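# Press a stapler down and let it spring back

## Task

Push the stapler's arm firmly until it bottoms out, hold it briefly, then release so it springs back up. The press counts only if the stapler remains upright and at its original spot on the table. Knocking it over or shifting it fails the task, as does anything falling off the table or being left off it.

## Robot and tools

ROBOT. A humanoid upper body sits on a stand past the table's -x edge, facing about +x. Only its right arm (seven joints) and right hand move. The body may be slightly rotated or tilted relative to the table.

SCENE FRAME. The table top is z = 0 and +z is up. +x runs across the table away from the robot, so the robot's right is -y. The table's near edge is at x = 0.18 m. The origin lies roughly under the pelvis, which is 0.01 to 0.14 m above the table. The right shoulder sits about 0.28 m above the pelvis, 0.06 m toward +x and 0.14 m toward -y. The hand point reaches at most 0.55 m from the shoulder.

HAND POINT. A point fixed to the palm, 0.06 m out from its face, where thumb tip and two fingertips meet in a pinch. Its own axes: +y out of the palm (the thumb side, where a held object sits), +z along straightened fingers, +x across the palm from index toward middle finger. With the hand flat, fingertips extend 0.095 m past the point along +z and the thumb tip 0.035 m along +y. Pointing +y down gives a top-down approach. A wrist camera and its clamp stick out on the index side and can collide.

execute_actions. Arguments: actions (a list of actions, possibly empty) and optional cameras (list of names such as cam_head, cam_wrist; omitted, null or ["all"] gives all, [] gives none; an unknown name voids the call). Each action is up to 15 rows; each row lasts one 1/30 s step, and a short action repeats its final row until 15 steps are done (0.5 s per action). One arm only, so every row is a single list of 13 numbers, all in [-1, 1]:
dx, dy, dz, rx, ry, rz, thumb_0, thumb_1, thumb_2, middle_0, middle_1, index_0, index_1.
The first six are an offset, not a pose: a target measured in the Hand target's own axes from the Hand target as it was when that action began. Every row in an action refers to that same start, not to the row before. A new action restarts from the current Hand target, so repeating an offset keeps moving. Scale: 1.0 = 0.6 m for dx, dy, dz and 180 degrees for the rotation vector rx, ry, rz.
The last seven are absolute goal angles for hand motors, scaled between each hinge's stops. thumb_0 swings the thumb (+1 = +60 deg, toward the middle finger side; -1 = -60 deg, toward the index side) and does not close it. For the other six, +1 open, -1 closed: thumb_1 runs +35 to -60 deg, straight at +0.26; thumb_2 0 to -100 deg; finger _0 knuckles 0 to +90 deg, _1 tip links 0 to +100 deg. These are commands each time: resend your previous seven values to keep the hand unchanged (0 is not 'no change').

MOTION LIMITS. Each step the commanded pose is clipped to within 70 mm and 16 degrees of the measured hand point, then joints follow by damped inverse kinematics, favouring position. Joint targets move at most 2.4 rad/s with 0.1 s ramp-up. The arm lags, overshoots briefly, and chained actions or long moves tend to fall short. Large rotations can swing the elbow. If the hand rests short of the Hand target, send the remaining gap as a new offset; waiting does not help. After pressing on something, or if the hand was dragged away, command the target back beyond the hand point to release the push.

FINGERS act like soft springs: they only press while the goal lies past the contact. A jump in goal sends a free hinge at full speed. Free hinges ignore goal changes smaller than about 0.06-0.07 (0.17 for thumb_0) and stop about that far short. Opening goals beyond hand_position releases a grip.

RESULT LINES. Position end_effector_position (m) and end_effector_quat_wxyz in the scene frame, which may be off by a few cm (more at long reach). Hand target: the last commanded pose after clipping; next offsets start here. hand_goal and hand_position: the seven goals and current hinge positions on the command scale. hand_torque_nm: motor effort, positive toward -1, not actual contact force. Joint positions (rad, base to hand) and joint torques (whole drive output including gravity, positive toward larger angle, with per-unit offset, scale and noise; friction can fake or mask loads). 'within noise' marks joint velocities that are only noise. Quiet values and repeat info are omitted; an empty actions list prints everything. Results arrive once the robot settles, up to 3 s after the last action, without waiting for the fingers. The simulation keeps running while you think, holding the last command.

Joint ranges (rad): shoulder pitch -2.800 to 2.670, shoulder roll -2.252 to 0.000, shoulder yaw -2.618 to 2.618, elbow -1.047 to 2.094, wrist roll -1.972 to 1.972, wrist pitch -1.614 to 1.614, wrist yaw -1.614 to 1.614. Drives are cheap with play; the wrist is weak.

HEAT. Holding loads, stretched reach, or pushing at an unreachable pose warms motors. MOTOR HOT appears at 90 °C; at 120 °C an OVER-TEMPERATURE FAULT drops the arm for 30-60 s or more, possibly without warning. Keep presses short.

zoom_image: camera (cam_head or cam_wrist) and region [x0, y0, x1, y1] in pixels, top-left origin, at most 504x504, from that camera's latest image (it must have been in the last result). Images are 896x504. Intrinsics: cam_head fx=fy=620.419, cx=446.217, cy=251.774; cam_wrist fx=fy=384.901, cx=447.08, cy=250.933 with noticeable radial distortion.

finished_scene: scene (this scene's number). Ends the scene irreversibly; the goal must hold with the robot not touching anything.

AVOID: dropping things, releasing moving parts, slamming, hard hits, excessive pushes, tipping or sliding the stapler, and jerky high-effort motion.

Each tool is called after "Request:" in YAML: its name, and indented under it one key for each argument.

## Session

Request:
execute_actions:
  actions: []

Scene clock: 0.00 s.
end_effector_position=(+0.2219, -0.4106, +0.2450) hand_goal=(+0.000, +0.263, +1.000, +1.000, +1.000, +1.000, +1.000) hand_position=(+0.000, +0.263, +1.000, +1.000, +1.000, +1.000, +1.000) hand_torque_nm=(+0.00, +0.00, +0.00, +0.00, +0.00, +0.00, +0.00) end_effector_quat_wxyz=(-0.116, -0.242, -0.362, +0.893)
Joint positions: [-0.527 -0.152 -0.493 -0.202 -1.344 1.209 -0.812]
Joint velocities: within noise
Joint torques (N m): no reading
Hand target: +0.2219, -0.4106, +0.2450; -0.116, -0.242, -0.362, +0.893

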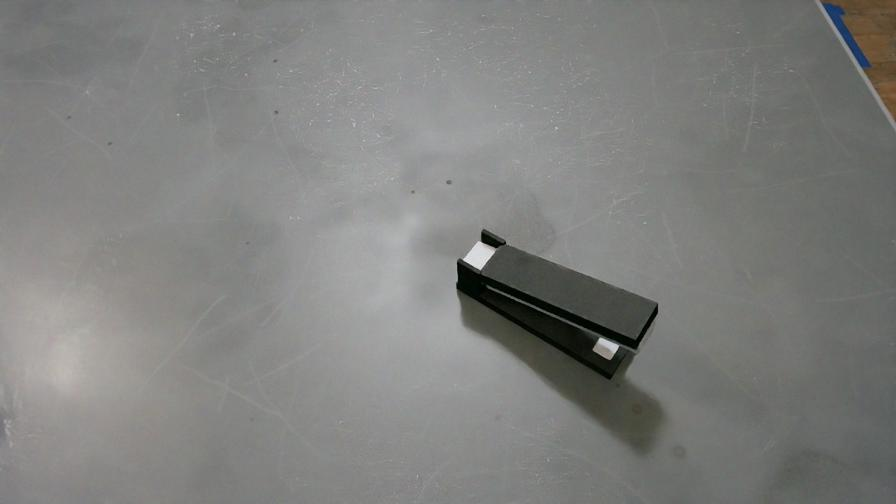

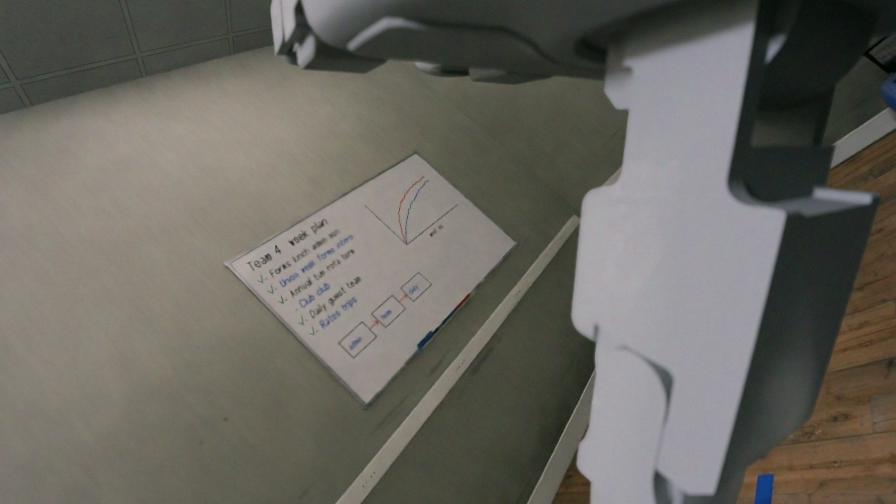

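Request:
execute_actions:
  actions:
    - [[-0.003,0.012,-0.003,-0.022,0,0,0,0.26,1,1,1,1,1],[-0.006,0.024,-0.006,-0.043,0,0,0,0.26,1,1,1,1,1],[-0.009,0.036,-0.009,-0.065,0,0,0,0.26,1,1,1,1,1],[-0.012,0.048,-0.012,-0.086,0,0,0,0.26,1,1,1,1,1],[-0.016,0.06,-0.015,-0.108,0,0,0,0.26,1,1,1,1,1],[-0.019,0.07,-0.017,-0.129,0,0,0,0.26,1,1,1,1,1]]
    - [[-0.003,0.012,0.002,-0.022,0,0,0,0.26,1,1,1,1,1],[-0.006,0.024,0.004,-0.043,0,0,0,0.26,1,1,1,1,1],[-0.009,0.036,0.006,-0.065,0,0,0,0.26,1,1,1,1,1],[-0.012,0.048,0.008,-0.086,0,0,0,0.26,1,1,1,1,1],[-0.016,0.06,0.01,-0.108,0,0,0,0.26,1,1,1,1,1],[-0.019,0.07,0.012,-0.129,0,0,0,0.26,1,1,1,1,1]]
    - [[-0.012,0.004,-0.01,0,-0.024,0,0,0.26,1,1,1,1,1],[-0.025,0.007,-0.02,0,-0.048,0,0,0.26,1,1,1,1,1],[-0.037,0.011,-0.03,0,-0.072,0,0,0.26,1,1,1,1,1],[-0.05,0.014,-0.04,0,-0.096,0,0,0.26,1,1,1,1,1],[-0.063,0.018,-0.05,0,-0.12,0,0,0.26,1,1,1,1,1],[-0.075,0.022,-0.06,0,-0.144,0,0,0.26,1,1,1,1,1],[-0.088,0.025,-0.07,0,-0.168,0,0,0.26,1,1,1,1,1],[-0.1,0.029,-0.08,0,-0.192,0,0,0.26,1,1,1,1,1]]
    - [[-0.016,0.004,-0.001,0,-0.024,0,0,0.26,1,1,1,1,1],[-0.032,0.007,-0.002,0,-0.048,0,0,0.26,1,1,1,1,1],[-0.048,0.011,-0.003,0,-0.072,0,0,0.26,1,1,1,1,1],[-0.064,0.014,-0.004,0,-0.096,0,0,0.26,1,1,1,1,1],[-0.08,0.018,-0.005,0,-0.12,0,0,0.26,1,1,1,1,1],[-0.096,0.022,-0.006,0,-0.144,0,0,0.26,1,1,1,1,1],[-0.112,0.025,-0.008,0,-0.168,0,0,0.26,1,1,1,1,1],[-0.128,0.029,-0.009,0,-0.192,0,0,0.26,1,1,1,1,1]]

Scene clock: 17.80 s.
end_effector_position=(+0.3967, -0.3508, +0.2239) hand_goal=(+0.000, +0.260, +1.000, +1.000, +1.000, +1.000, +1.000) hand_position=(+0.000, +0.263, +1.000, +1.000, +1.000, +1.000, +1.000) hand_torque_nm=(+0.00, +0.00, +0.00, +0.00, +0.00, +0.00, +0.00) end_effector_quat_wxyz=(+0.554, -0.238, +0.455, -0.655)
Joint positions: [-0.368 -0.622 -0.409 0.036 -0.85 0.056 -0.205]
Joint torques (N m): [-3.58 -6.8 -1.55 -2.66 0.29 -0.53 -1.18]
Hand target: +0.3976, -0.3544, +0.2273; +0.555, -0.239, +0.449, -0.658
Off the commanded pose: 0.005 m, 1 deg.

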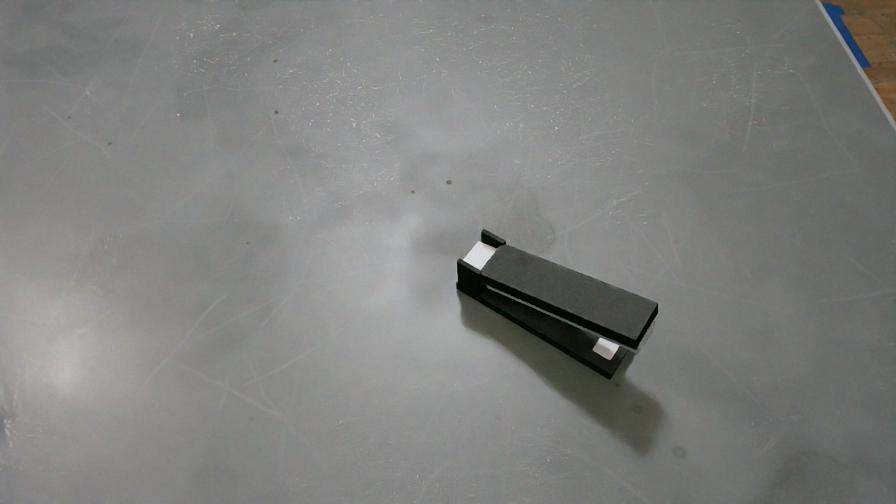

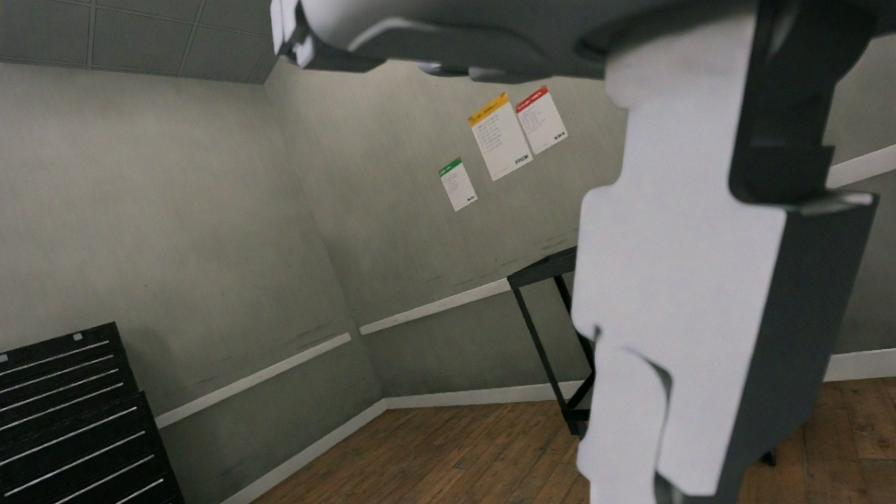

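Request:
execute_actions:
  actions:
    - [[0,0,0,0,0,0.027,-0.1,0.35,1,0.7,0.7,0.7,0.7],[0,0,0,0,0,0.054,-0.2,0.45,1,0.4,0.4,0.4,0.4],[0,0,0,0,0,0.08,-0.3,0.55,1,0.2,0.2,0.2,0.2],[0,0,0,0,0,0.107,-0.4,0.65,1,0,0,0,0],[0,0,0,0,0,0.134,-0.5,0.75,1,-0.2,-0.2,-0.2,-0.2],[0,0,0,0,0,0.16,-0.6,0.85,1,-0.4,-0.4,-0.4,-0.4],[0,0,0,0,0,0.187,-0.8,0.95,1,-0.6,-0.6,-0.6,-0.6],[0,0,0,0,0,0.215,-1,1,1,-0.8,-0.8,-0.8,-0.8]]
    - [[0,0,0,0,0,0.027,-1,1,1,-1,-1,-1,-1],[0,0,0,0,0,0.054,-1,1,1,-1,-1,-1,-1],[0,0,0,0,0,0.08,-1,1,1,-1,-1,-1,-1],[0,0,0,0,0,0.107,-1,1,1,-1,-1,-1,-1],[0,0,0,0,0,0.134,-1,1,1,-1,-1,-1,-1],[0,0,0,0,0,0.16,-1,1,1,-1,-1,-1,-1],[0,0,0,0,0,0.187,-1,1,1,-1,-1,-1,-1],[0,0,0,0,0,0.215,-1,1,1,-1,-1,-1,-1]]
    - [[-0.003,0.024,-0.011,0,0,0,-1,1,1,-1,-1,-1,-1],[-0.006,0.048,-0.022,0,0,0,-1,1,1,-1,-1,-1,-1],[-0.01,0.072,-0.033,0,0,0,-1,1,1,-1,-1,-1,-1],[-0.013,0.096,-0.044,0,0,0,-1,1,1,-1,-1,-1,-1],[-0.016,0.12,-0.055,0,0,0,-1,1,1,-1,-1,-1,-1],[-0.019,0.144,-0.066,0,0,0,-1,1,1,-1,-1,-1,-1],[-0.022,0.168,-0.077,0,0,0,-1,1,1,-1,-1,-1,-1],[-0.026,0.192,-0.088,0,0,0,-1,1,1,-1,-1,-1,-1]]
    - [[-0.003,0.024,-0.011,0,0,0,-1,1,1,-1,-1,-1,-1],[-0.006,0.048,-0.022,0,0,0,-1,1,1,-1,-1,-1,-1],[-0.01,0.072,-0.033,0,0,0,-1,1,1,-1,-1,-1,-1],[-0.013,0.096,-0.044,0,0,0,-1,1,1,-1,-1,-1,-1],[-0.016,0.12,-0.055,0,0,0,-1,1,1,-1,-1,-1,-1],[-0.019,0.144,-0.066,0,0,0,-1,1,1,-1,-1,-1,-1],[-0.022,0.168,-0.077,0,0,0,-1,1,1,-1,-1,-1,-1],[-0.026,0.192,-0.088,0,0,0,-1,1,1,-1,-1,-1,-1]]

Scene clock: 26.43 s.
end_effector_position=(+0.3855, -0.1010, +0.2047) hand_goal=(-1.000, +1.000, +1.000, -1.000, -1.000, -1.000, -1.000) hand_position=(-0.853, +0.956, +1.000, -0.944, -0.943, -0.944, -0.943) hand_torque_nm=(+0.24, -0.06, +0.00, +0.07, +0.08, +0.07, +0.08) end_effector_quat_wxyz=(+0.852, +0.093, +0.489, -0.160)
Joint positions: [-0.354 0.025 -0.096 0.194 -0.254 -0.592 -0.443]
Joint torques (N m): [-2.44 -0.53 0.23 -5.16 0 -1.07 -0.2]
Hand target: +0.3843, -0.1006, +0.2021; +0.845, +0.094, +0.500, -0.166
Off the commanded pose: 0.003 m, 2 deg.
joint sent to its limit — joint 2 (shoulder roll), upper limit. The joint targets still meet the commanded pose.

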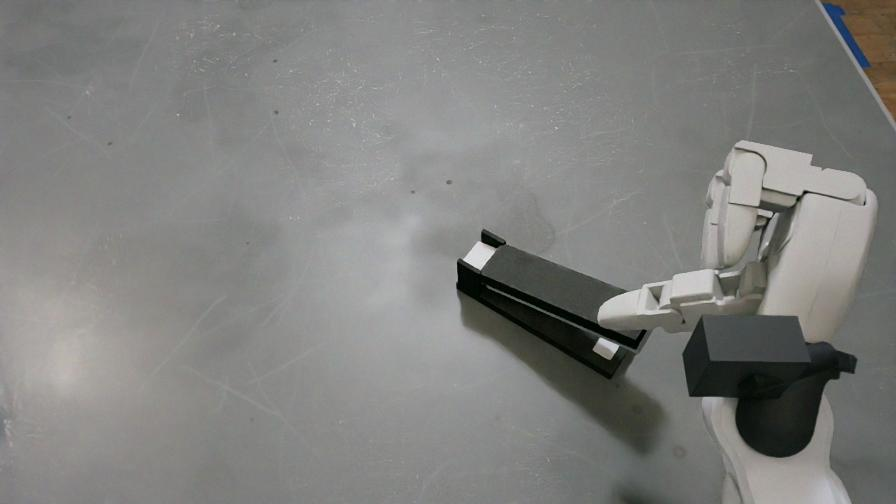

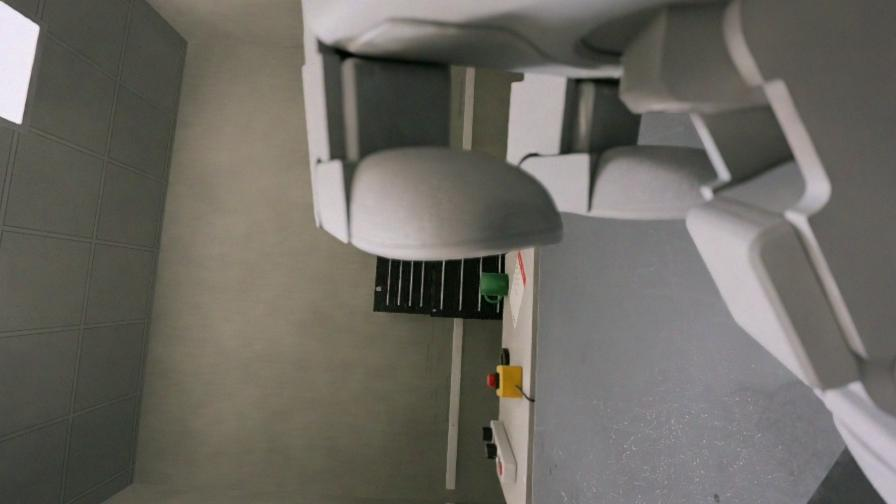

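Request:
execute_actions:
  actions:
    - [[0,0,0,0,0.02,0,-1,1,1,-1,-1,-1,-1],[0,0,0,0,0.04,0,-1,1,1,-1,-1,-1,-1],[0,0,0,0,0.06,0,-1,1,1,-1,-1,-1,-1],[0,0,0,0,0.08,0,-1,1,1,-1,-1,-1,-1],[0,0,0,0,0.1,0,-1,1,1,-1,-1,-1,-1],[0,0,0,0,0.12,0,-1,1,1,-1,-1,-1,-1]]
    - [[0,0,0,0,0.02,0,-1,1,1,-1,-1,-1,-1],[0,0,0,0,0.04,0,-1,1,1,-1,-1,-1,-1],[0,0,0,0,0.06,0,-1,1,1,-1,-1,-1,-1],[0,0,0,0,0.08,0,-1,1,1,-1,-1,-1,-1],[0,0,0,0,0.1,0,-1,1,1,-1,-1,-1,-1],[0,0,0,0,0.12,0,-1,1,1,-1,-1,-1,-1]]

Scene clock: 32.67 s.
end_effector_position=(+0.3830, -0.1023, +0.1965) hand_goal=(-1.000, +1.000, +1.000, -1.000, -1.000, -1.000, -1.000) hand_position=(-0.853, +0.956, +1.000, -0.944, -0.943, -0.944, -0.943) hand_torque_nm=(+0.24, -0.06, +0.00, +0.07, +0.08, +0.07, +0.08) end_effector_quat_wxyz=(+0.599, +0.147, +0.778, -0.125)
Joint positions: [-0.422 0.025 -0.059 -0.622 0.107 1.015 -0.524]
Joint torques (N m): [-4.42 -0.48 -0.09 -4.5 0.26 -1.15 -0.11]
Hand target: +0.3843, -0.1006, +0.2021; +0.601, +0.149, +0.776, -0.120
Off the commanded pose: 0.006 m, 1 deg.
joint sent to its limit — joint 2 (shoulder roll), upper limit. The joint targets still meet the commanded pose.

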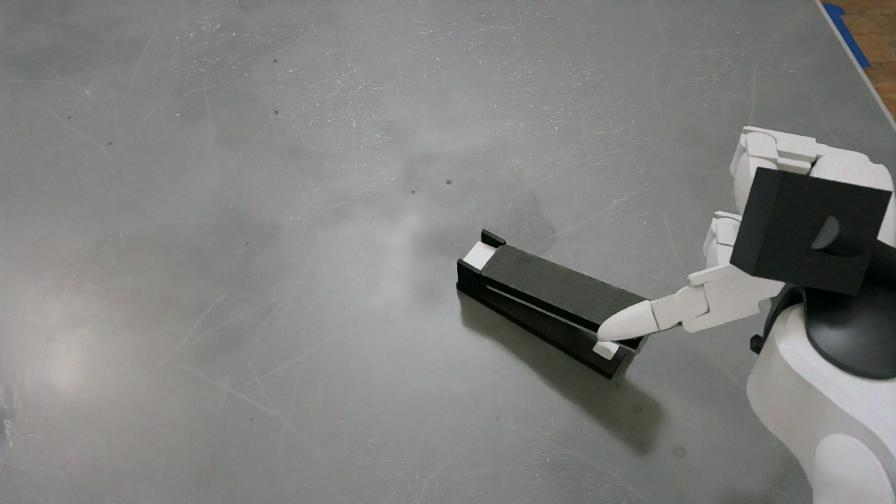

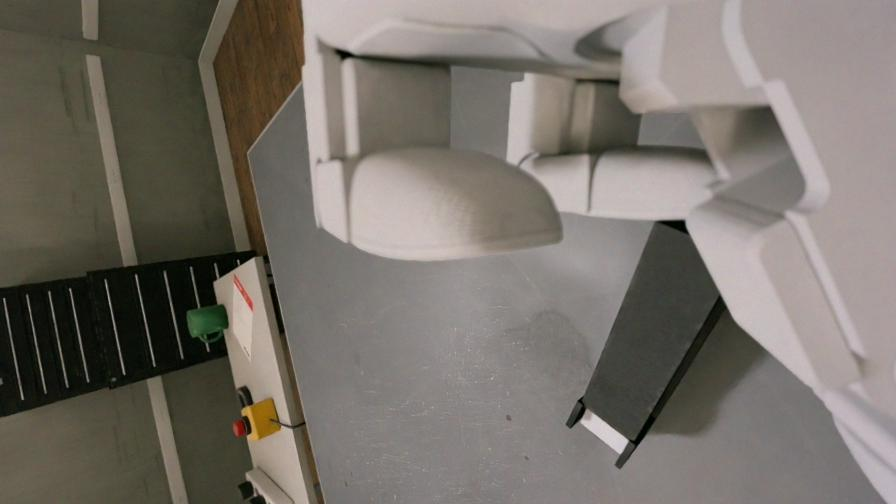

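Request:
execute_actions:
  actions:
    - [[0.01,0.007,0.001,0,0,0,-0.8,1,1,-1,-1,-1,-1],[0.02,0.014,0.002,0,0,0,-0.6,1,1,-1,-1,-1,-1],[0.032,0.022,0.003,0,0,0,-0.4,1,1,-1,-1,-1,-1],[0.045,0.03,0.004,0,0,0,-0.2,1,1,-1,-1,-1,-1],[0.058,0.038,0.005,0,0,0,0,1,1,-1,-1,-1,-1],[0.071,0.046,0.006,0,0,0,0.2,1,1,-1,-1,-1,-1],[0.084,0.055,0.007,0,0,0,0.4,1,1,-1,-1,-1,-1],[0.1,0.066,0.008,0,0,0,0.4,1,1,-1,-1,-1,-1]]

Scene clock: 37.73 s.
end_effector_position=(+0.3894, -0.0619, +0.1442) hand_goal=(+0.400, +1.000, +1.000, -1.000, -1.000, -1.000, -1.000) hand_position=(+0.236, +0.956, +1.000, -0.944, -0.943, -0.944, -0.943) hand_torque_nm=(-0.27, -0.06, +0.00, +0.07, +0.08, +0.07, +0.08) end_effector_quat_wxyz=(+0.603, +0.148, +0.775, -0.122)
Joint positions: [-0.335 0.027 0.168 -0.267 0.14 0.546 -0.696]
Joint torques (N m): [-3.4 0.04 0.1 -3.04 0.07 -1.69 -0.14]
Hand target: +0.3896, -0.0605, +0.1425; +0.601, +0.149, +0.776, -0.120
Off the commanded pose: 0.002 m, 0 deg.
joint sent to its limit — joint 2 (shoulder roll), upper limit. The joint targets still meet the commanded pose.

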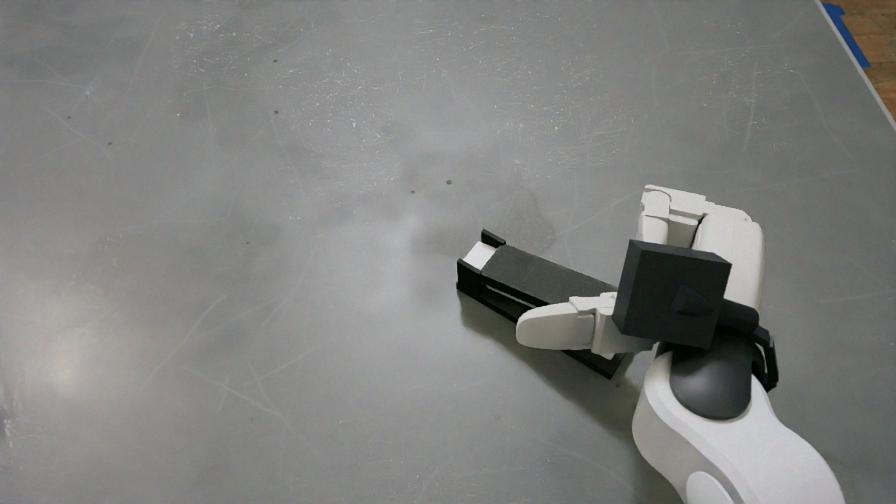

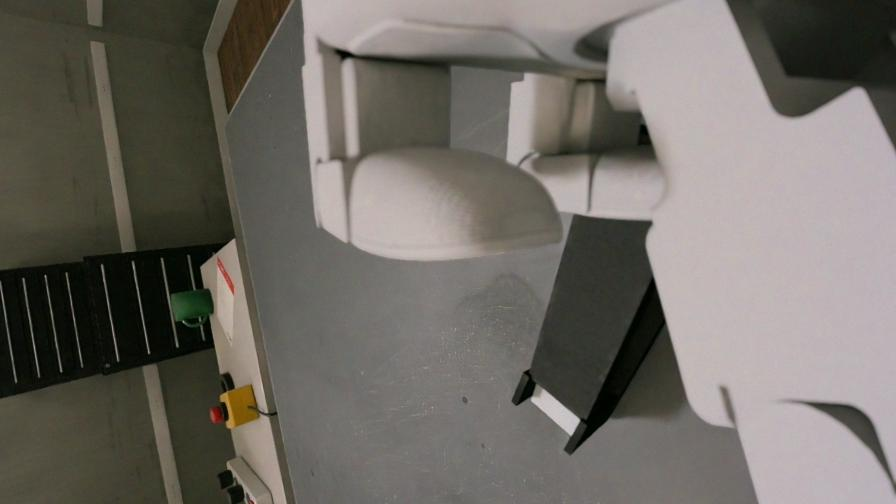

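Request:
execute_actions:
  actions:
    - [[0.006,0.001,0.001,0,0,0,0.4,1,1,-1,-1,-1,-1],[0.012,0.002,0.002,0,0,0,0.4,1,1,-1,-1,-1,-1],[0.018,0.004,0.003,0,0,0,0.4,1,1,-1,-1,-1,-1],[0.024,0.005,0.005,0,0,0,0.4,1,1,-1,-1,-1,-1],[0.03,0.006,0.006,0,0,0,0.4,1,1,-1,-1,-1,-1],[0.036,0.007,0.007,0,0,0,0.4,1,1,-1,-1,-1,-1],[0.042,0.008,0.008,0,0,0,0.4,1,1,-1,-1,-1,-1],[0.049,0.01,0.009,0,0,0,0.4,1,1,-1,-1,-1,-1]]

Scene clock: 42.07 s.
end_effector_position=(+0.3937, -0.0539, +0.1257) hand_goal=(+0.400, +1.000, +1.000, -1.000, -1.000, -1.000, -1.000) hand_position=(+0.236, +0.956, +1.000, -0.944, -0.943, -0.944, -0.943) hand_torque_nm=(-0.27, -0.06, +0.00, +0.07, +0.08, +0.07, +0.08) end_effector_quat_wxyz=(+0.617, +0.153, +0.764, -0.113)
Joint positions: [-0.335 0.027 0.204 -0.075 0.137 0.312 -0.697]
Joint torques (N m): [-2.26 0.09 0.21 -2.04 -0.09 -1.05 -0.1]
Hand target: +0.3898, -0.0543, +0.1127; +0.601, +0.149, +0.776, -0.120
Off the commanded pose: 0.014 m, 2 deg.

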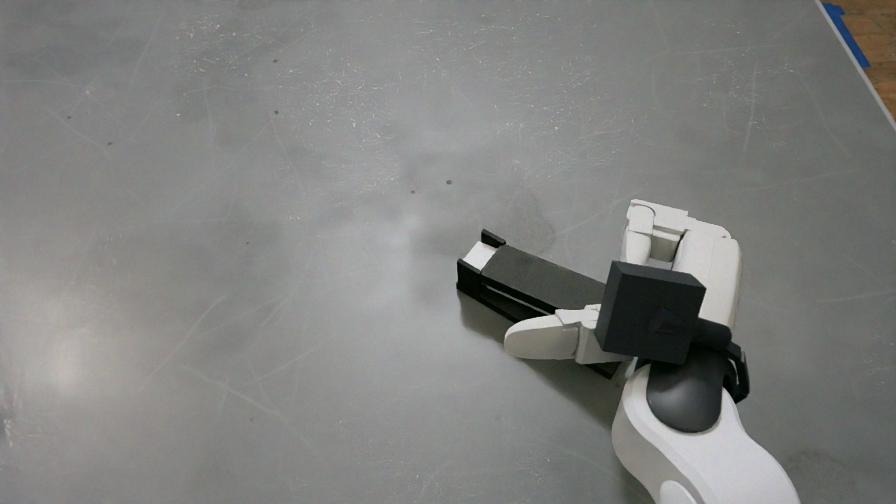

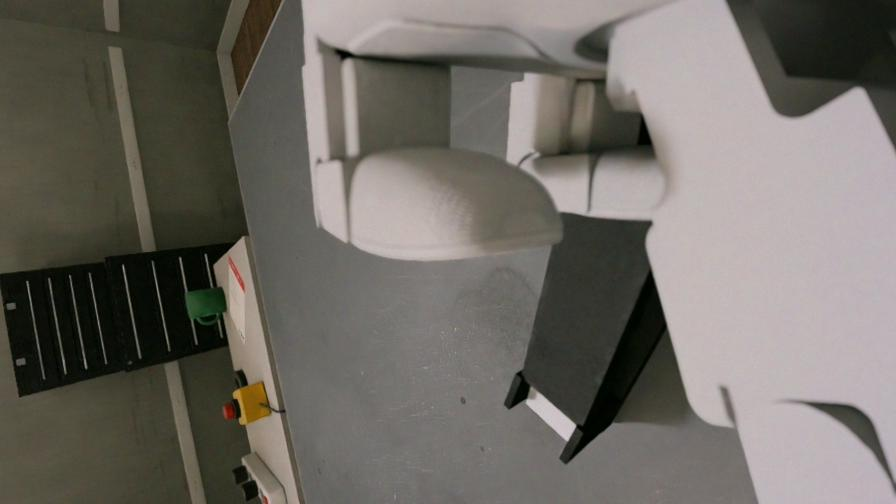

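Request:
execute_actions:
  actions:
    - [[0.005,0,0.001,0,0,0,0.4,1,1,-1,-1,-1,-1],[0.01,0,0.003,0,0,0,0.4,1,1,-1,-1,-1,-1],[0.015,0,0.004,0,0,0,0.4,1,1,-1,-1,-1,-1],[0.02,0,0.005,0,0,0,0.4,1,1,-1,-1,-1,-1],[0.025,0,0.006,0,0,0,0.4,1,1,-1,-1,-1,-1],[0.03,0,0.007,0,0,0,0.4,1,1,-1,-1,-1,-1],[0.035,0,0.008,0,0,0,0.4,1,1,-1,-1,-1,-1],[0.04,0,0.01,0,0,0,0.4,1,1,-1,-1,-1,-1]]

Scene clock: 43.93 s.
end_effector_position=(+0.3973, -0.0548, +0.1142) hand_goal=(+0.400, +1.000, +1.000, -1.000, -1.000, -1.000, -1.000) hand_position=(+0.236, +0.956, +1.000, -0.949, -0.943, -0.944, -0.943) hand_torque_nm=(-0.27, -0.06, +0.00, +0.06, +0.08, +0.07, +0.08) end_effector_quat_wxyz=(+0.634, +0.159, +0.749, -0.112)
Joint positions: [-0.345 0.027 0.207 0.083 0.123 0.118 -0.684]
Joint torques (N m): [-1.47 0.04 0.29 -0.36 0.19 -0.08 0.25]
Hand target: +0.3896, -0.0544, +0.0879; +0.601, +0.149, +0.776, -0.120
Off the commanded pose: 0.027 m, 5 deg.

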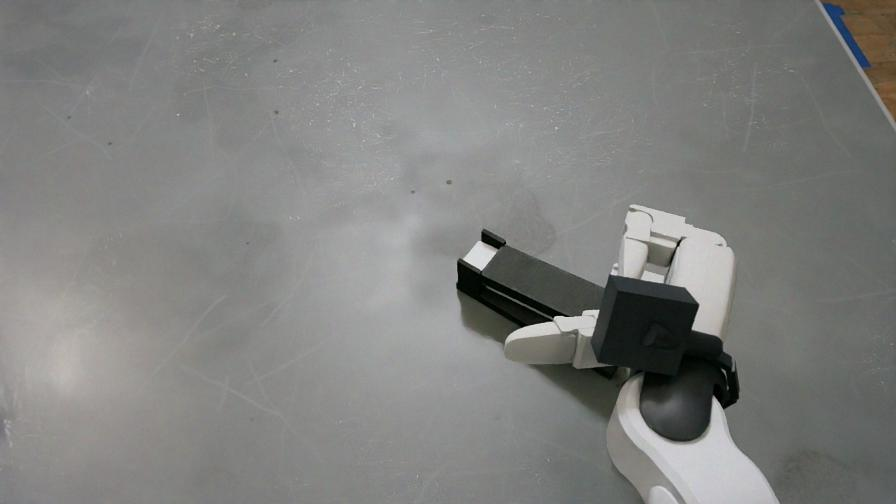

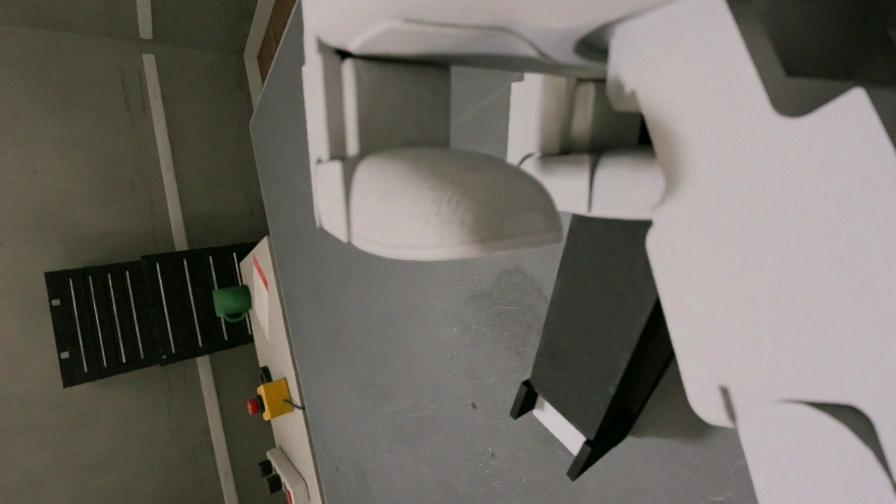

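Request:
execute_actions:
  actions:
    - [[0.005,0,0.001,0,0,0,0.4,1,1,-1,-1,-1,-1],[0.01,0,0.002,0,0,0,0.4,1,1,-1,-1,-1,-1],[0.015,0,0.003,0,0,0,0.4,1,1,-1,-1,-1,-1],[0.02,0,0.004,0,0,0,0.4,1,1,-1,-1,-1,-1],[0.025,0,0.005,0,0,0,0.4,1,1,-1,-1,-1,-1],[0.03,0,0.006,0,0,0,0.4,1,1,-1,-1,-1,-1],[0.035,0,0.007,0,0,0,0.4,1,1,-1,-1,-1,-1],[0.04,0,0.008,0,0,0,0.4,1,1,-1,-1,-1,-1]]

Scene clock: 46.47 s.
end_effector_position=(+0.4004, -0.0592, +0.1010) hand_goal=(+0.400, +1.000, +1.000, -1.000, -1.000, -1.000, -1.000) hand_position=(+0.236, +0.956, +1.000, -0.951, -0.943, -0.944, -0.943) hand_torque_nm=(-0.27, -0.06, +0.00, +0.06, +0.08, +0.07, +0.08) end_effector_quat_wxyz=(+0.649, +0.164, +0.734, -0.116)
Joint positions: [-0.37 0.017 0.207 0.259 0.119 -0.075 -0.679]
Joint torques (N m): [-0.85 0.71 0.69 1.33 0.47 0.64 0.67]
Hand target: +0.3884, -0.0541, +0.0635; +0.601, +0.149, +0.776, -0.120
Off the commanded pose: 0.040 m, 7 deg.

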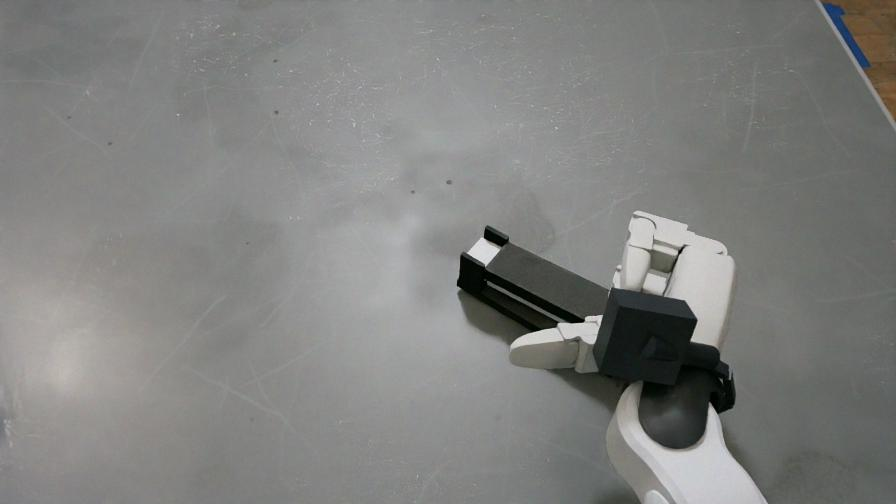

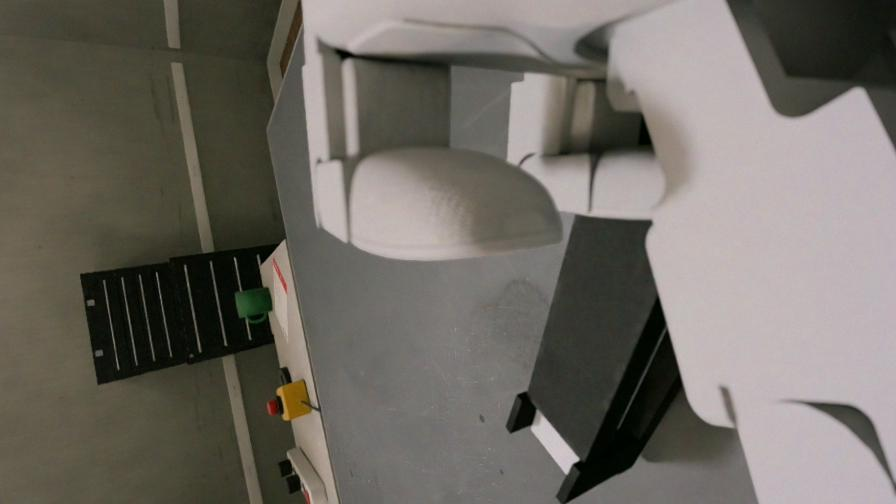

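Request:
zoom_image:
  camera: "cam_head"
  region: [440, 200, 760, 400]

Scaled by 1.575 from the camera's 896x504 image, which has a finer 1280x720 frame.

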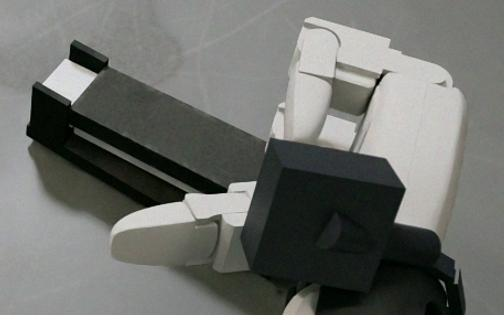

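Request:
execute_actions:
  actions:
    - [[-0.01,0,-0.003,0,0,0,0.4,1,1,-1,-1,-1,-1],[-0.02,0,-0.005,0,0,0,0.4,1,1,-1,-1,-1,-1],[-0.03,0,-0.008,0,0,0,0.4,1,1,-1,-1,-1,-1],[-0.04,0,-0.01,0,0,0,0.4,1,1,-1,-1,-1,-1],[-0.05,0,-0.013,0,0,0,0.4,1,1,-1,-1,-1,-1],[-0.06,0,-0.015,0,0,0,0.4,1,1,-1,-1,-1,-1],[-0.07,0,-0.018,0,0,0,0.4,1,1,-1,-1,-1,-1],[-0.08,0,-0.02,0,0,0,0.4,1,1,-1,-1,-1,-1],[-0.09,0,-0.023,0,0,0,0.4,1,1,-1,-1,-1,-1],[-0.1,0,-0.025,0,0,0,0.4,1,1,-1,-1,-1,-1],[-0.11,0,-0.028,0,0,0,0.4,1,1,-1,-1,-1,-1],[-0.12,0,-0.03,0,0,0,0.4,1,1,-1,-1,-1,-1],[-0.13,0,-0.033,0,0,0,0.4,1,1,-1,-1,-1,-1],[-0.14,0,-0.036,0,0,0,0.4,1,1,-1,-1,-1,-1]]

Request:
zoom_image:
  camera: "cam_head"
  region: [440, 200, 760, 400]

Scene clock: 50.53 s.
end_effector_position=(+0.3862, -0.0532, +0.1445) hand_goal=(+0.400, +1.000, +1.000, -1.000, -1.000, -1.000, -1.000) hand_position=(+0.236, +0.956, +1.000, -0.951, -0.943, -0.944, -0.943) hand_torque_nm=(-0.27, -0.06, +0.00, +0.06, +0.08, +0.07, +0.08) end_effector_quat_wxyz=(+0.605, +0.149, +0.773, -0.120)
Joint positions: [-0.329 0.017 0.221 -0.263 0.165 0.519 -0.752]
Joint torques (N m): [-4.12 -0.32 -0.13 -5.07 0.17 -1.09 -0.14]
Hand target: +0.3885, -0.0535, +0.1502; +0.601, +0.149, +0.776, -0.120
Off the commanded pose: 0.006 m, 1 deg.

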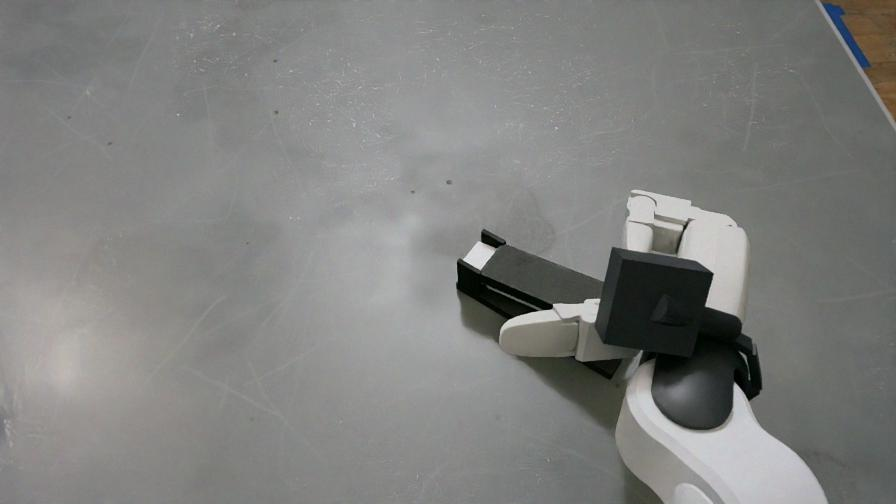

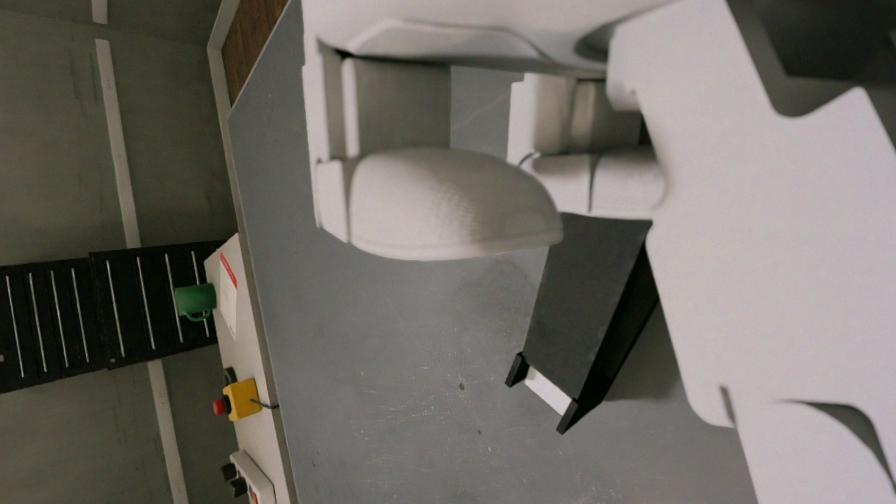

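Scaled by 1.575 from the camera's 896x504 image, which has a finer 1280x720 frame.

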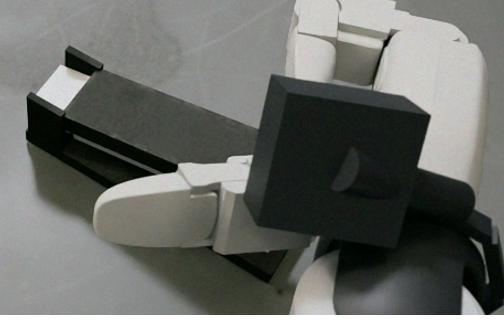

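Request:
execute_actions:
  actions:
    - [[0,0.01,0.001,0,0,0,0.4,1,1,-1,-1,-1,-1],[0,0.02,0.003,0,0,0,0.4,1,1,-1,-1,-1,-1],[-0.001,0.03,0.004,0,0,0,0.4,1,1,-1,-1,-1,-1],[-0.002,0.04,0.005,0,0,0,0.4,1,1,-1,-1,-1,-1],[-0.002,0.05,0.007,0,0,0,0.4,1,1,-1,-1,-1,-1],[-0.003,0.06,0.008,0,0,0,0.4,1,1,-1,-1,-1,-1],[-0.003,0.072,0.01,0,0,0,0.4,1,1,-1,-1,-1,-1]]
    - [[0.008,0,0.002,0,0,0,0.4,1,1,-1,-1,-1,-1],[0.016,0,0.004,0,0,0,0.4,1,1,-1,-1,-1,-1],[0.024,0,0.006,0,0,0,0.4,1,1,-1,-1,-1,-1],[0.032,0,0.008,0,0,0,0.4,1,1,-1,-1,-1,-1],[0.04,0,0.01,0,0,0,0.4,1,1,-1,-1,-1,-1],[0.048,0,0.012,0,0,0,0.4,1,1,-1,-1,-1,-1],[0.056,0,0.014,0,0,0,0.4,1,1,-1,-1,-1,-1],[0.065,0,0.016,0,0,0,0.4,1,1,-1,-1,-1,-1]]

Scene clock: 55.17 s.
end_effector_position=(+0.4127, -0.0142, +0.1204) hand_goal=(+0.400, +1.000, +1.000, -1.000, -1.000, -1.000, -1.000) hand_position=(+0.236, +0.956, +1.000, -0.951, -0.943, -0.944, -0.943) hand_torque_nm=(-0.27, -0.06, +0.00, +0.06, +0.08, +0.07, +0.08) end_effector_quat_wxyz=(+0.611, +0.154, +0.768, -0.113)
Joint positions: [-0.513 0.032 0.35 0.178 0.246 0.199 -0.884]
Joint torques (N m): [-3.35 0.11 0.05 -2.16 -0.18 -1.2 0.09]
Hand target: +0.4101, -0.0160, +0.1100; +0.601, +0.149, +0.776, -0.120
Off the commanded pose: 0.011 m, 2 deg.
joint read past its limit — joint 2 (shoulder roll), upper limit.

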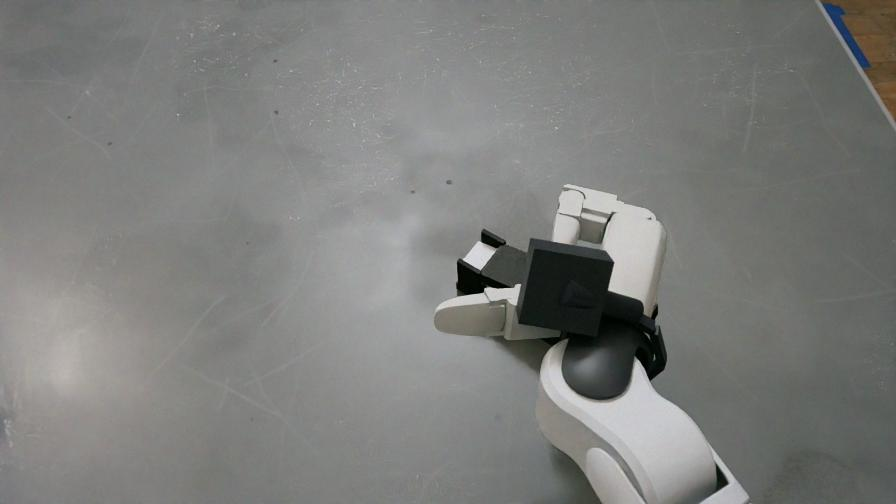

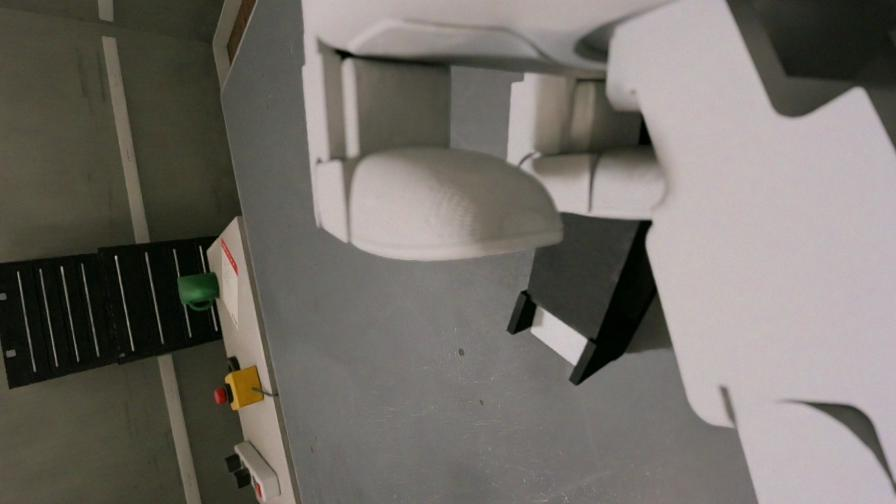

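Request:
execute_actions:
  actions:
    - [[0.008,0,0.002,0,0,0,0.4,1,1,-1,-1,-1,-1],[0.016,0,0.004,0,0,0,0.4,1,1,-1,-1,-1,-1],[0.024,0,0.006,0,0,0,0.4,1,1,-1,-1,-1,-1],[0.032,0,0.008,0,0,0,0.4,1,1,-1,-1,-1,-1],[0.04,0,0.01,0,0,0,0.4,1,1,-1,-1,-1,-1],[0.048,0,0.012,0,0,0,0.4,1,1,-1,-1,-1,-1],[0.056,0,0.014,0,0,0,0.4,1,1,-1,-1,-1,-1],[0.065,0,0.016,0,0,0,0.4,1,1,-1,-1,-1,-1]]

Request:
zoom_image:
  camera: "cam_head"
  region: [400, 180, 720, 380]

Scene clock: 57.70 s.
end_effector_position=(+0.4202, -0.0098, +0.1075) hand_goal=(+0.400, +1.000, +1.000, -1.000, -1.000, -1.000, -1.000) hand_position=(+0.236, +0.956, +1.000, -0.951, -0.943, -0.944, -0.943) hand_torque_nm=(-0.27, -0.06, +0.00, +0.06, +0.08, +0.07, +0.08) end_effector_quat_wxyz=(+0.648, +0.154, +0.739, -0.104)
Joint positions: [-0.576 0.032 0.392 0.476 0.234 -0.126 -0.856]
Joint torques (N m): [-1.16 0.03 0.1 0.55 1.01 0.13 0.2]
Hand target: +0.4096, -0.0161, +0.0698; +0.601, +0.149, +0.776, -0.120
Off the commanded pose: 0.040 m, 7 deg.
joint read past its limit — joint 2 (shoulder roll), upper limit.
joint sent to its limit — joint 2 (shoulder roll), upper limit. The joint targets still meet the commanded pose.

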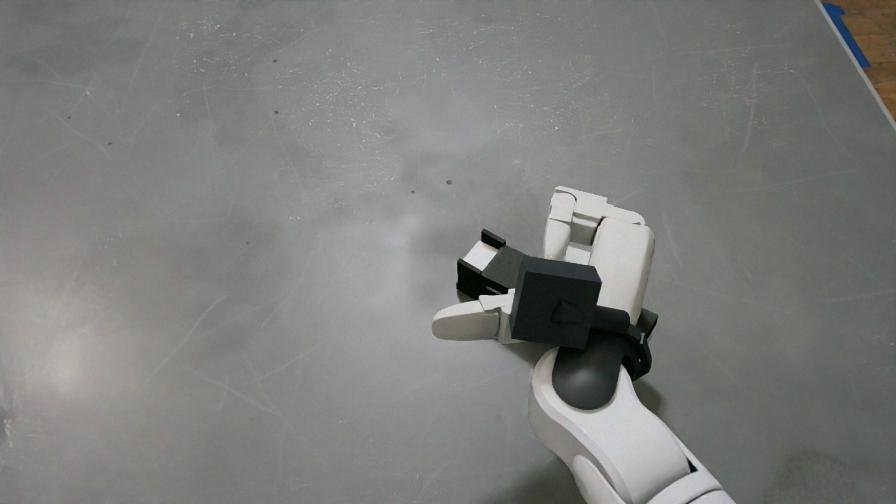

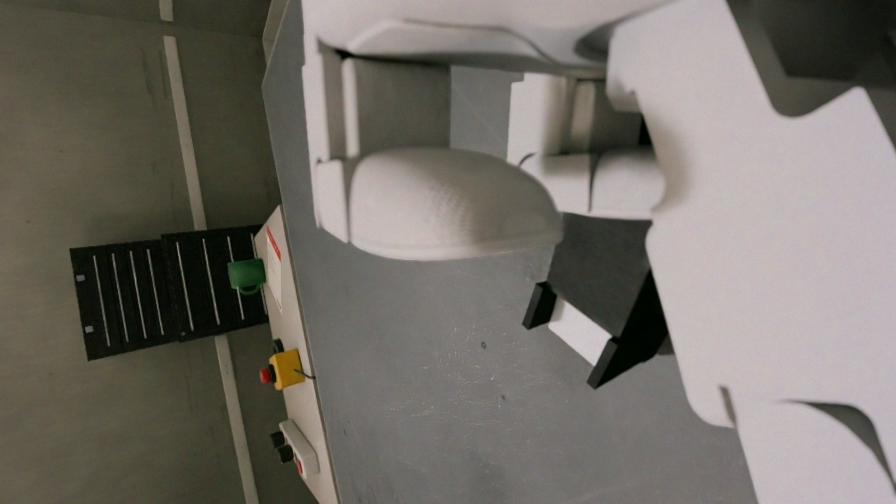

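Scaled by 1.575 from the camera's 896x504 image, which has a finer 1280x720 frame.

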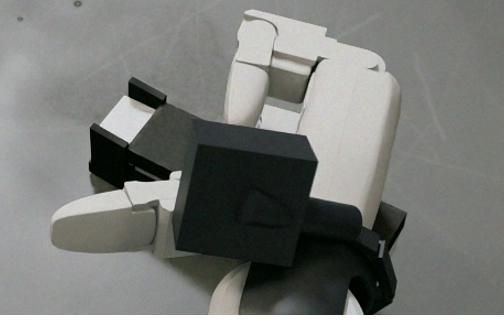

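Request:
execute_actions:
  actions:
    - [[0.008,0,0.002,0,0,0,0.4,1,1,-1,-1,-1,-1],[0.016,0,0.004,0,0,0,0.4,1,1,-1,-1,-1,-1],[0.024,0,0.006,0,0,0,0.4,1,1,-1,-1,-1,-1],[0.032,0,0.008,0,0,0,0.4,1,1,-1,-1,-1,-1],[0.04,0,0.01,0,0,0,0.4,1,1,-1,-1,-1,-1],[0.045,0,0.012,0,0,0,0.4,1,1,-1,-1,-1,-1],[0.05,0,0.013,0,0,0,0.4,1,1,-1,-1,-1,-1]]

Request:
zoom_image:
  camera: "cam_head"
  region: [400, 180, 720, 380]

Scene clock: 60.27 s.
end_effector_position=(+0.4277, -0.0061, +0.0974) hand_goal=(+0.400, +1.000, +1.000, -1.000, -1.000, -1.000, -1.000) hand_position=(+0.236, +0.956, +1.000, -0.951, -0.943, -0.944, -0.943) hand_torque_nm=(-0.27, -0.06, +0.00, +0.06, +0.08, +0.07, +0.08) end_effector_quat_wxyz=(+0.670, +0.151, +0.721, -0.093)
Joint positions: [-0.698 0.022 0.494 0.809 0.337 -0.422 -0.847]
Joint torques (N m): [0.82 0.6 0.21 2.44 1.42 1.03 0.41]
Hand target: +0.4097, -0.0163, +0.0388; +0.601, +0.149, +0.776, -0.120
Off the commanded pose: 0.062 m, 11 deg.
joint sent to its limit — joint 2 (shoulder roll), upper limit. The joint targets are off in position, not in orientation.

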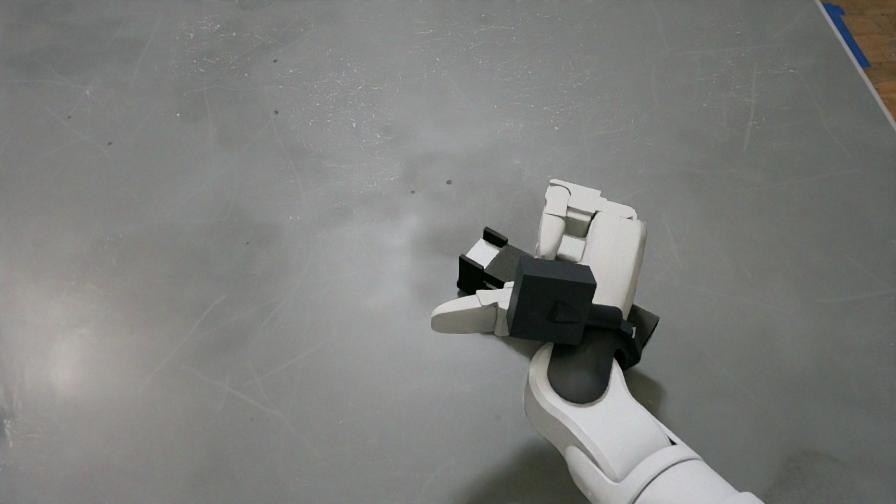

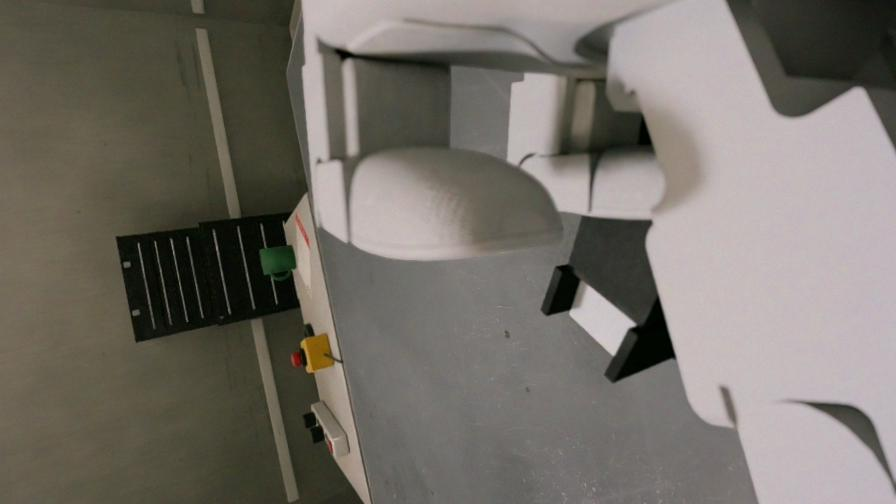

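Scaled by 1.575 from the camera's 896x504 image, which has a finer 1280x720 frame.

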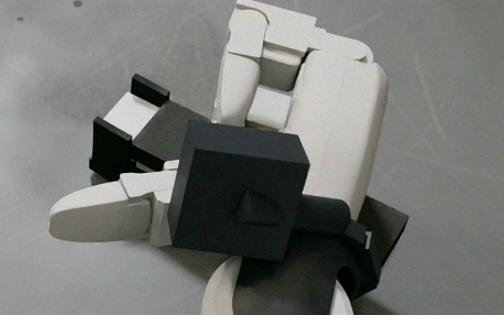

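Request:
execute_actions:
  actions:
    - [[-0.01,0,-0.003,0,0,0,0.4,1,1,-1,-1,-1,-1],[-0.02,0,-0.006,0,0,0,0.4,1,1,-1,-1,-1,-1],[-0.03,0,-0.009,0,0,0,0.4,1,1,-1,-1,-1,-1],[-0.045,0,-0.012,0,0,0,0.4,1,1,-1,-1,-1,-1],[-0.06,0,-0.015,0,0,0,0.4,1,1,-1,-1,-1,-1],[-0.075,0,-0.018,0,0,0,0.4,1,1,-1,-1,-1,-1],[-0.09,0,-0.021,0,0,0,0.4,1,1,-1,-1,-1,-1],[-0.105,0,-0.025,0,0,0,0.4,1,1,-1,-1,-1,-1],[-0.12,0,-0.03,0,0,0,0.4,1,1,-1,-1,-1,-1],[-0.135,0,-0.034,0,0,0,0.4,1,1,-1,-1,-1,-1],[-0.15,0,-0.038,0,0,0,0.4,1,1,-1,-1,-1,-1],[-0.165,0,-0.042,0,0,0,0.4,1,1,-1,-1,-1,-1],[-0.18,0,-0.046,0,0,0,0.4,1,1,-1,-1,-1,-1],[-0.194,0,-0.05,0,0,0,0.4,1,1,-1,-1,-1,-1]]
    - [[0,0,0,0,0.02,0,0.4,1,1,-1,-1,-1,-1],[0,0,0,0,0.04,0,0.4,1,1,-1,-1,-1,-1],[0,0,0,0,0.06,0,0.4,1,1,-1,-1,-1,-1],[0,0,0,0,0.08,0,0.4,1,1,-1,-1,-1,-1],[0,0,0,0,0.1,0,0.4,1,1,-1,-1,-1,-1],[0,0,0,0,0.12,0,0.4,1,1,-1,-1,-1,-1]]
    - [[0,0,0,0,0.02,0,0.4,1,1,-1,-1,-1,-1],[0,0,0,0,0.04,0,0.4,1,1,-1,-1,-1,-1],[0,0,0,0,0.06,0,0.4,1,1,-1,-1,-1,-1],[0,0,0,0,0.08,0,0.4,1,1,-1,-1,-1,-1],[0,0,0,0,0.1,0,0.4,1,1,-1,-1,-1,-1]]

Request:
zoom_image:
  camera: "cam_head"
  region: [400, 180, 720, 380]

Scene clock: 66.83 s.
end_effector_position=(+0.4083, -0.0195, +0.1544) hand_goal=(+0.400, +1.000, +1.000, -1.000, -1.000, -1.000, -1.000) hand_position=(+0.236, +0.956, +1.000, -0.951, -0.943, -0.944, -0.943) hand_torque_nm=(-0.27, -0.06, +0.00, +0.06, +0.08, +0.07, +0.08) end_effector_quat_wxyz=(+0.301, +0.185, +0.933, -0.068)
Joint positions: [-0.895 0.023 -0.091 0.053 1.24 1.128 -1.587]
Joint torques (N m): [-6.88 -0.41 -0.19 -2.39 0.57 -0.31 -0.07]
Hand target: +0.4098, -0.0155, +0.1590; +0.303, +0.181, +0.934, -0.062
Off the commanded pose: 0.006 m, 1 deg.

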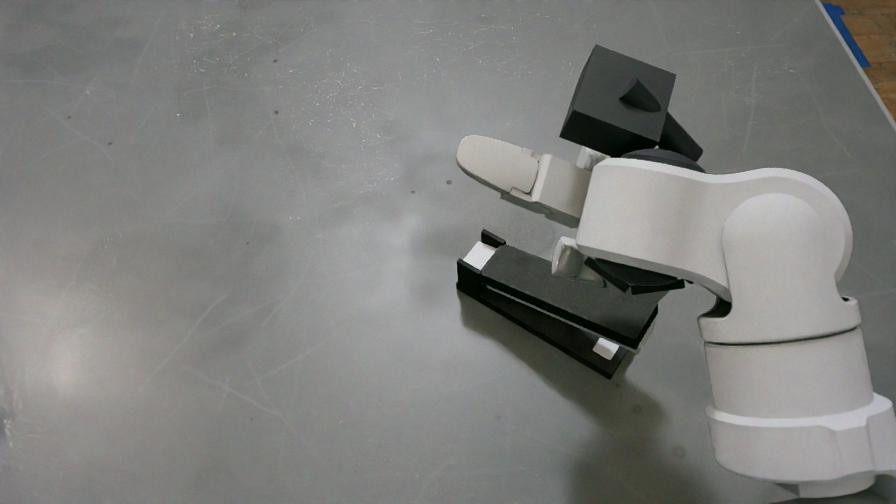

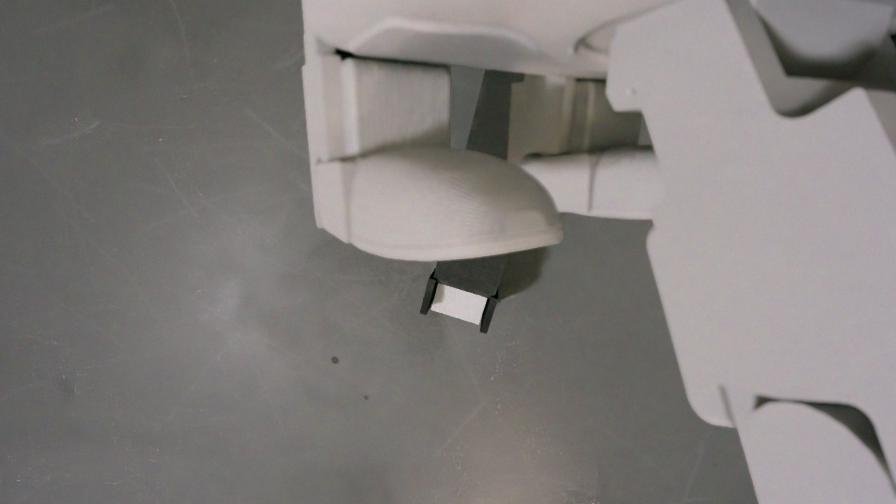

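Scaled by 1.575 from the camera's 896x504 image, which has a finer 1280x720 frame.

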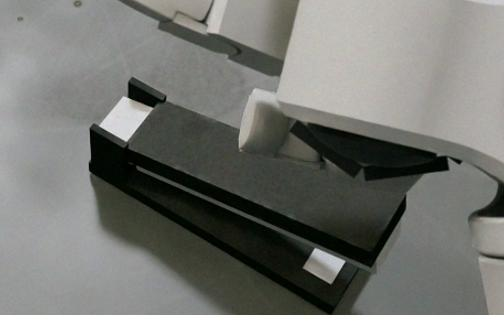

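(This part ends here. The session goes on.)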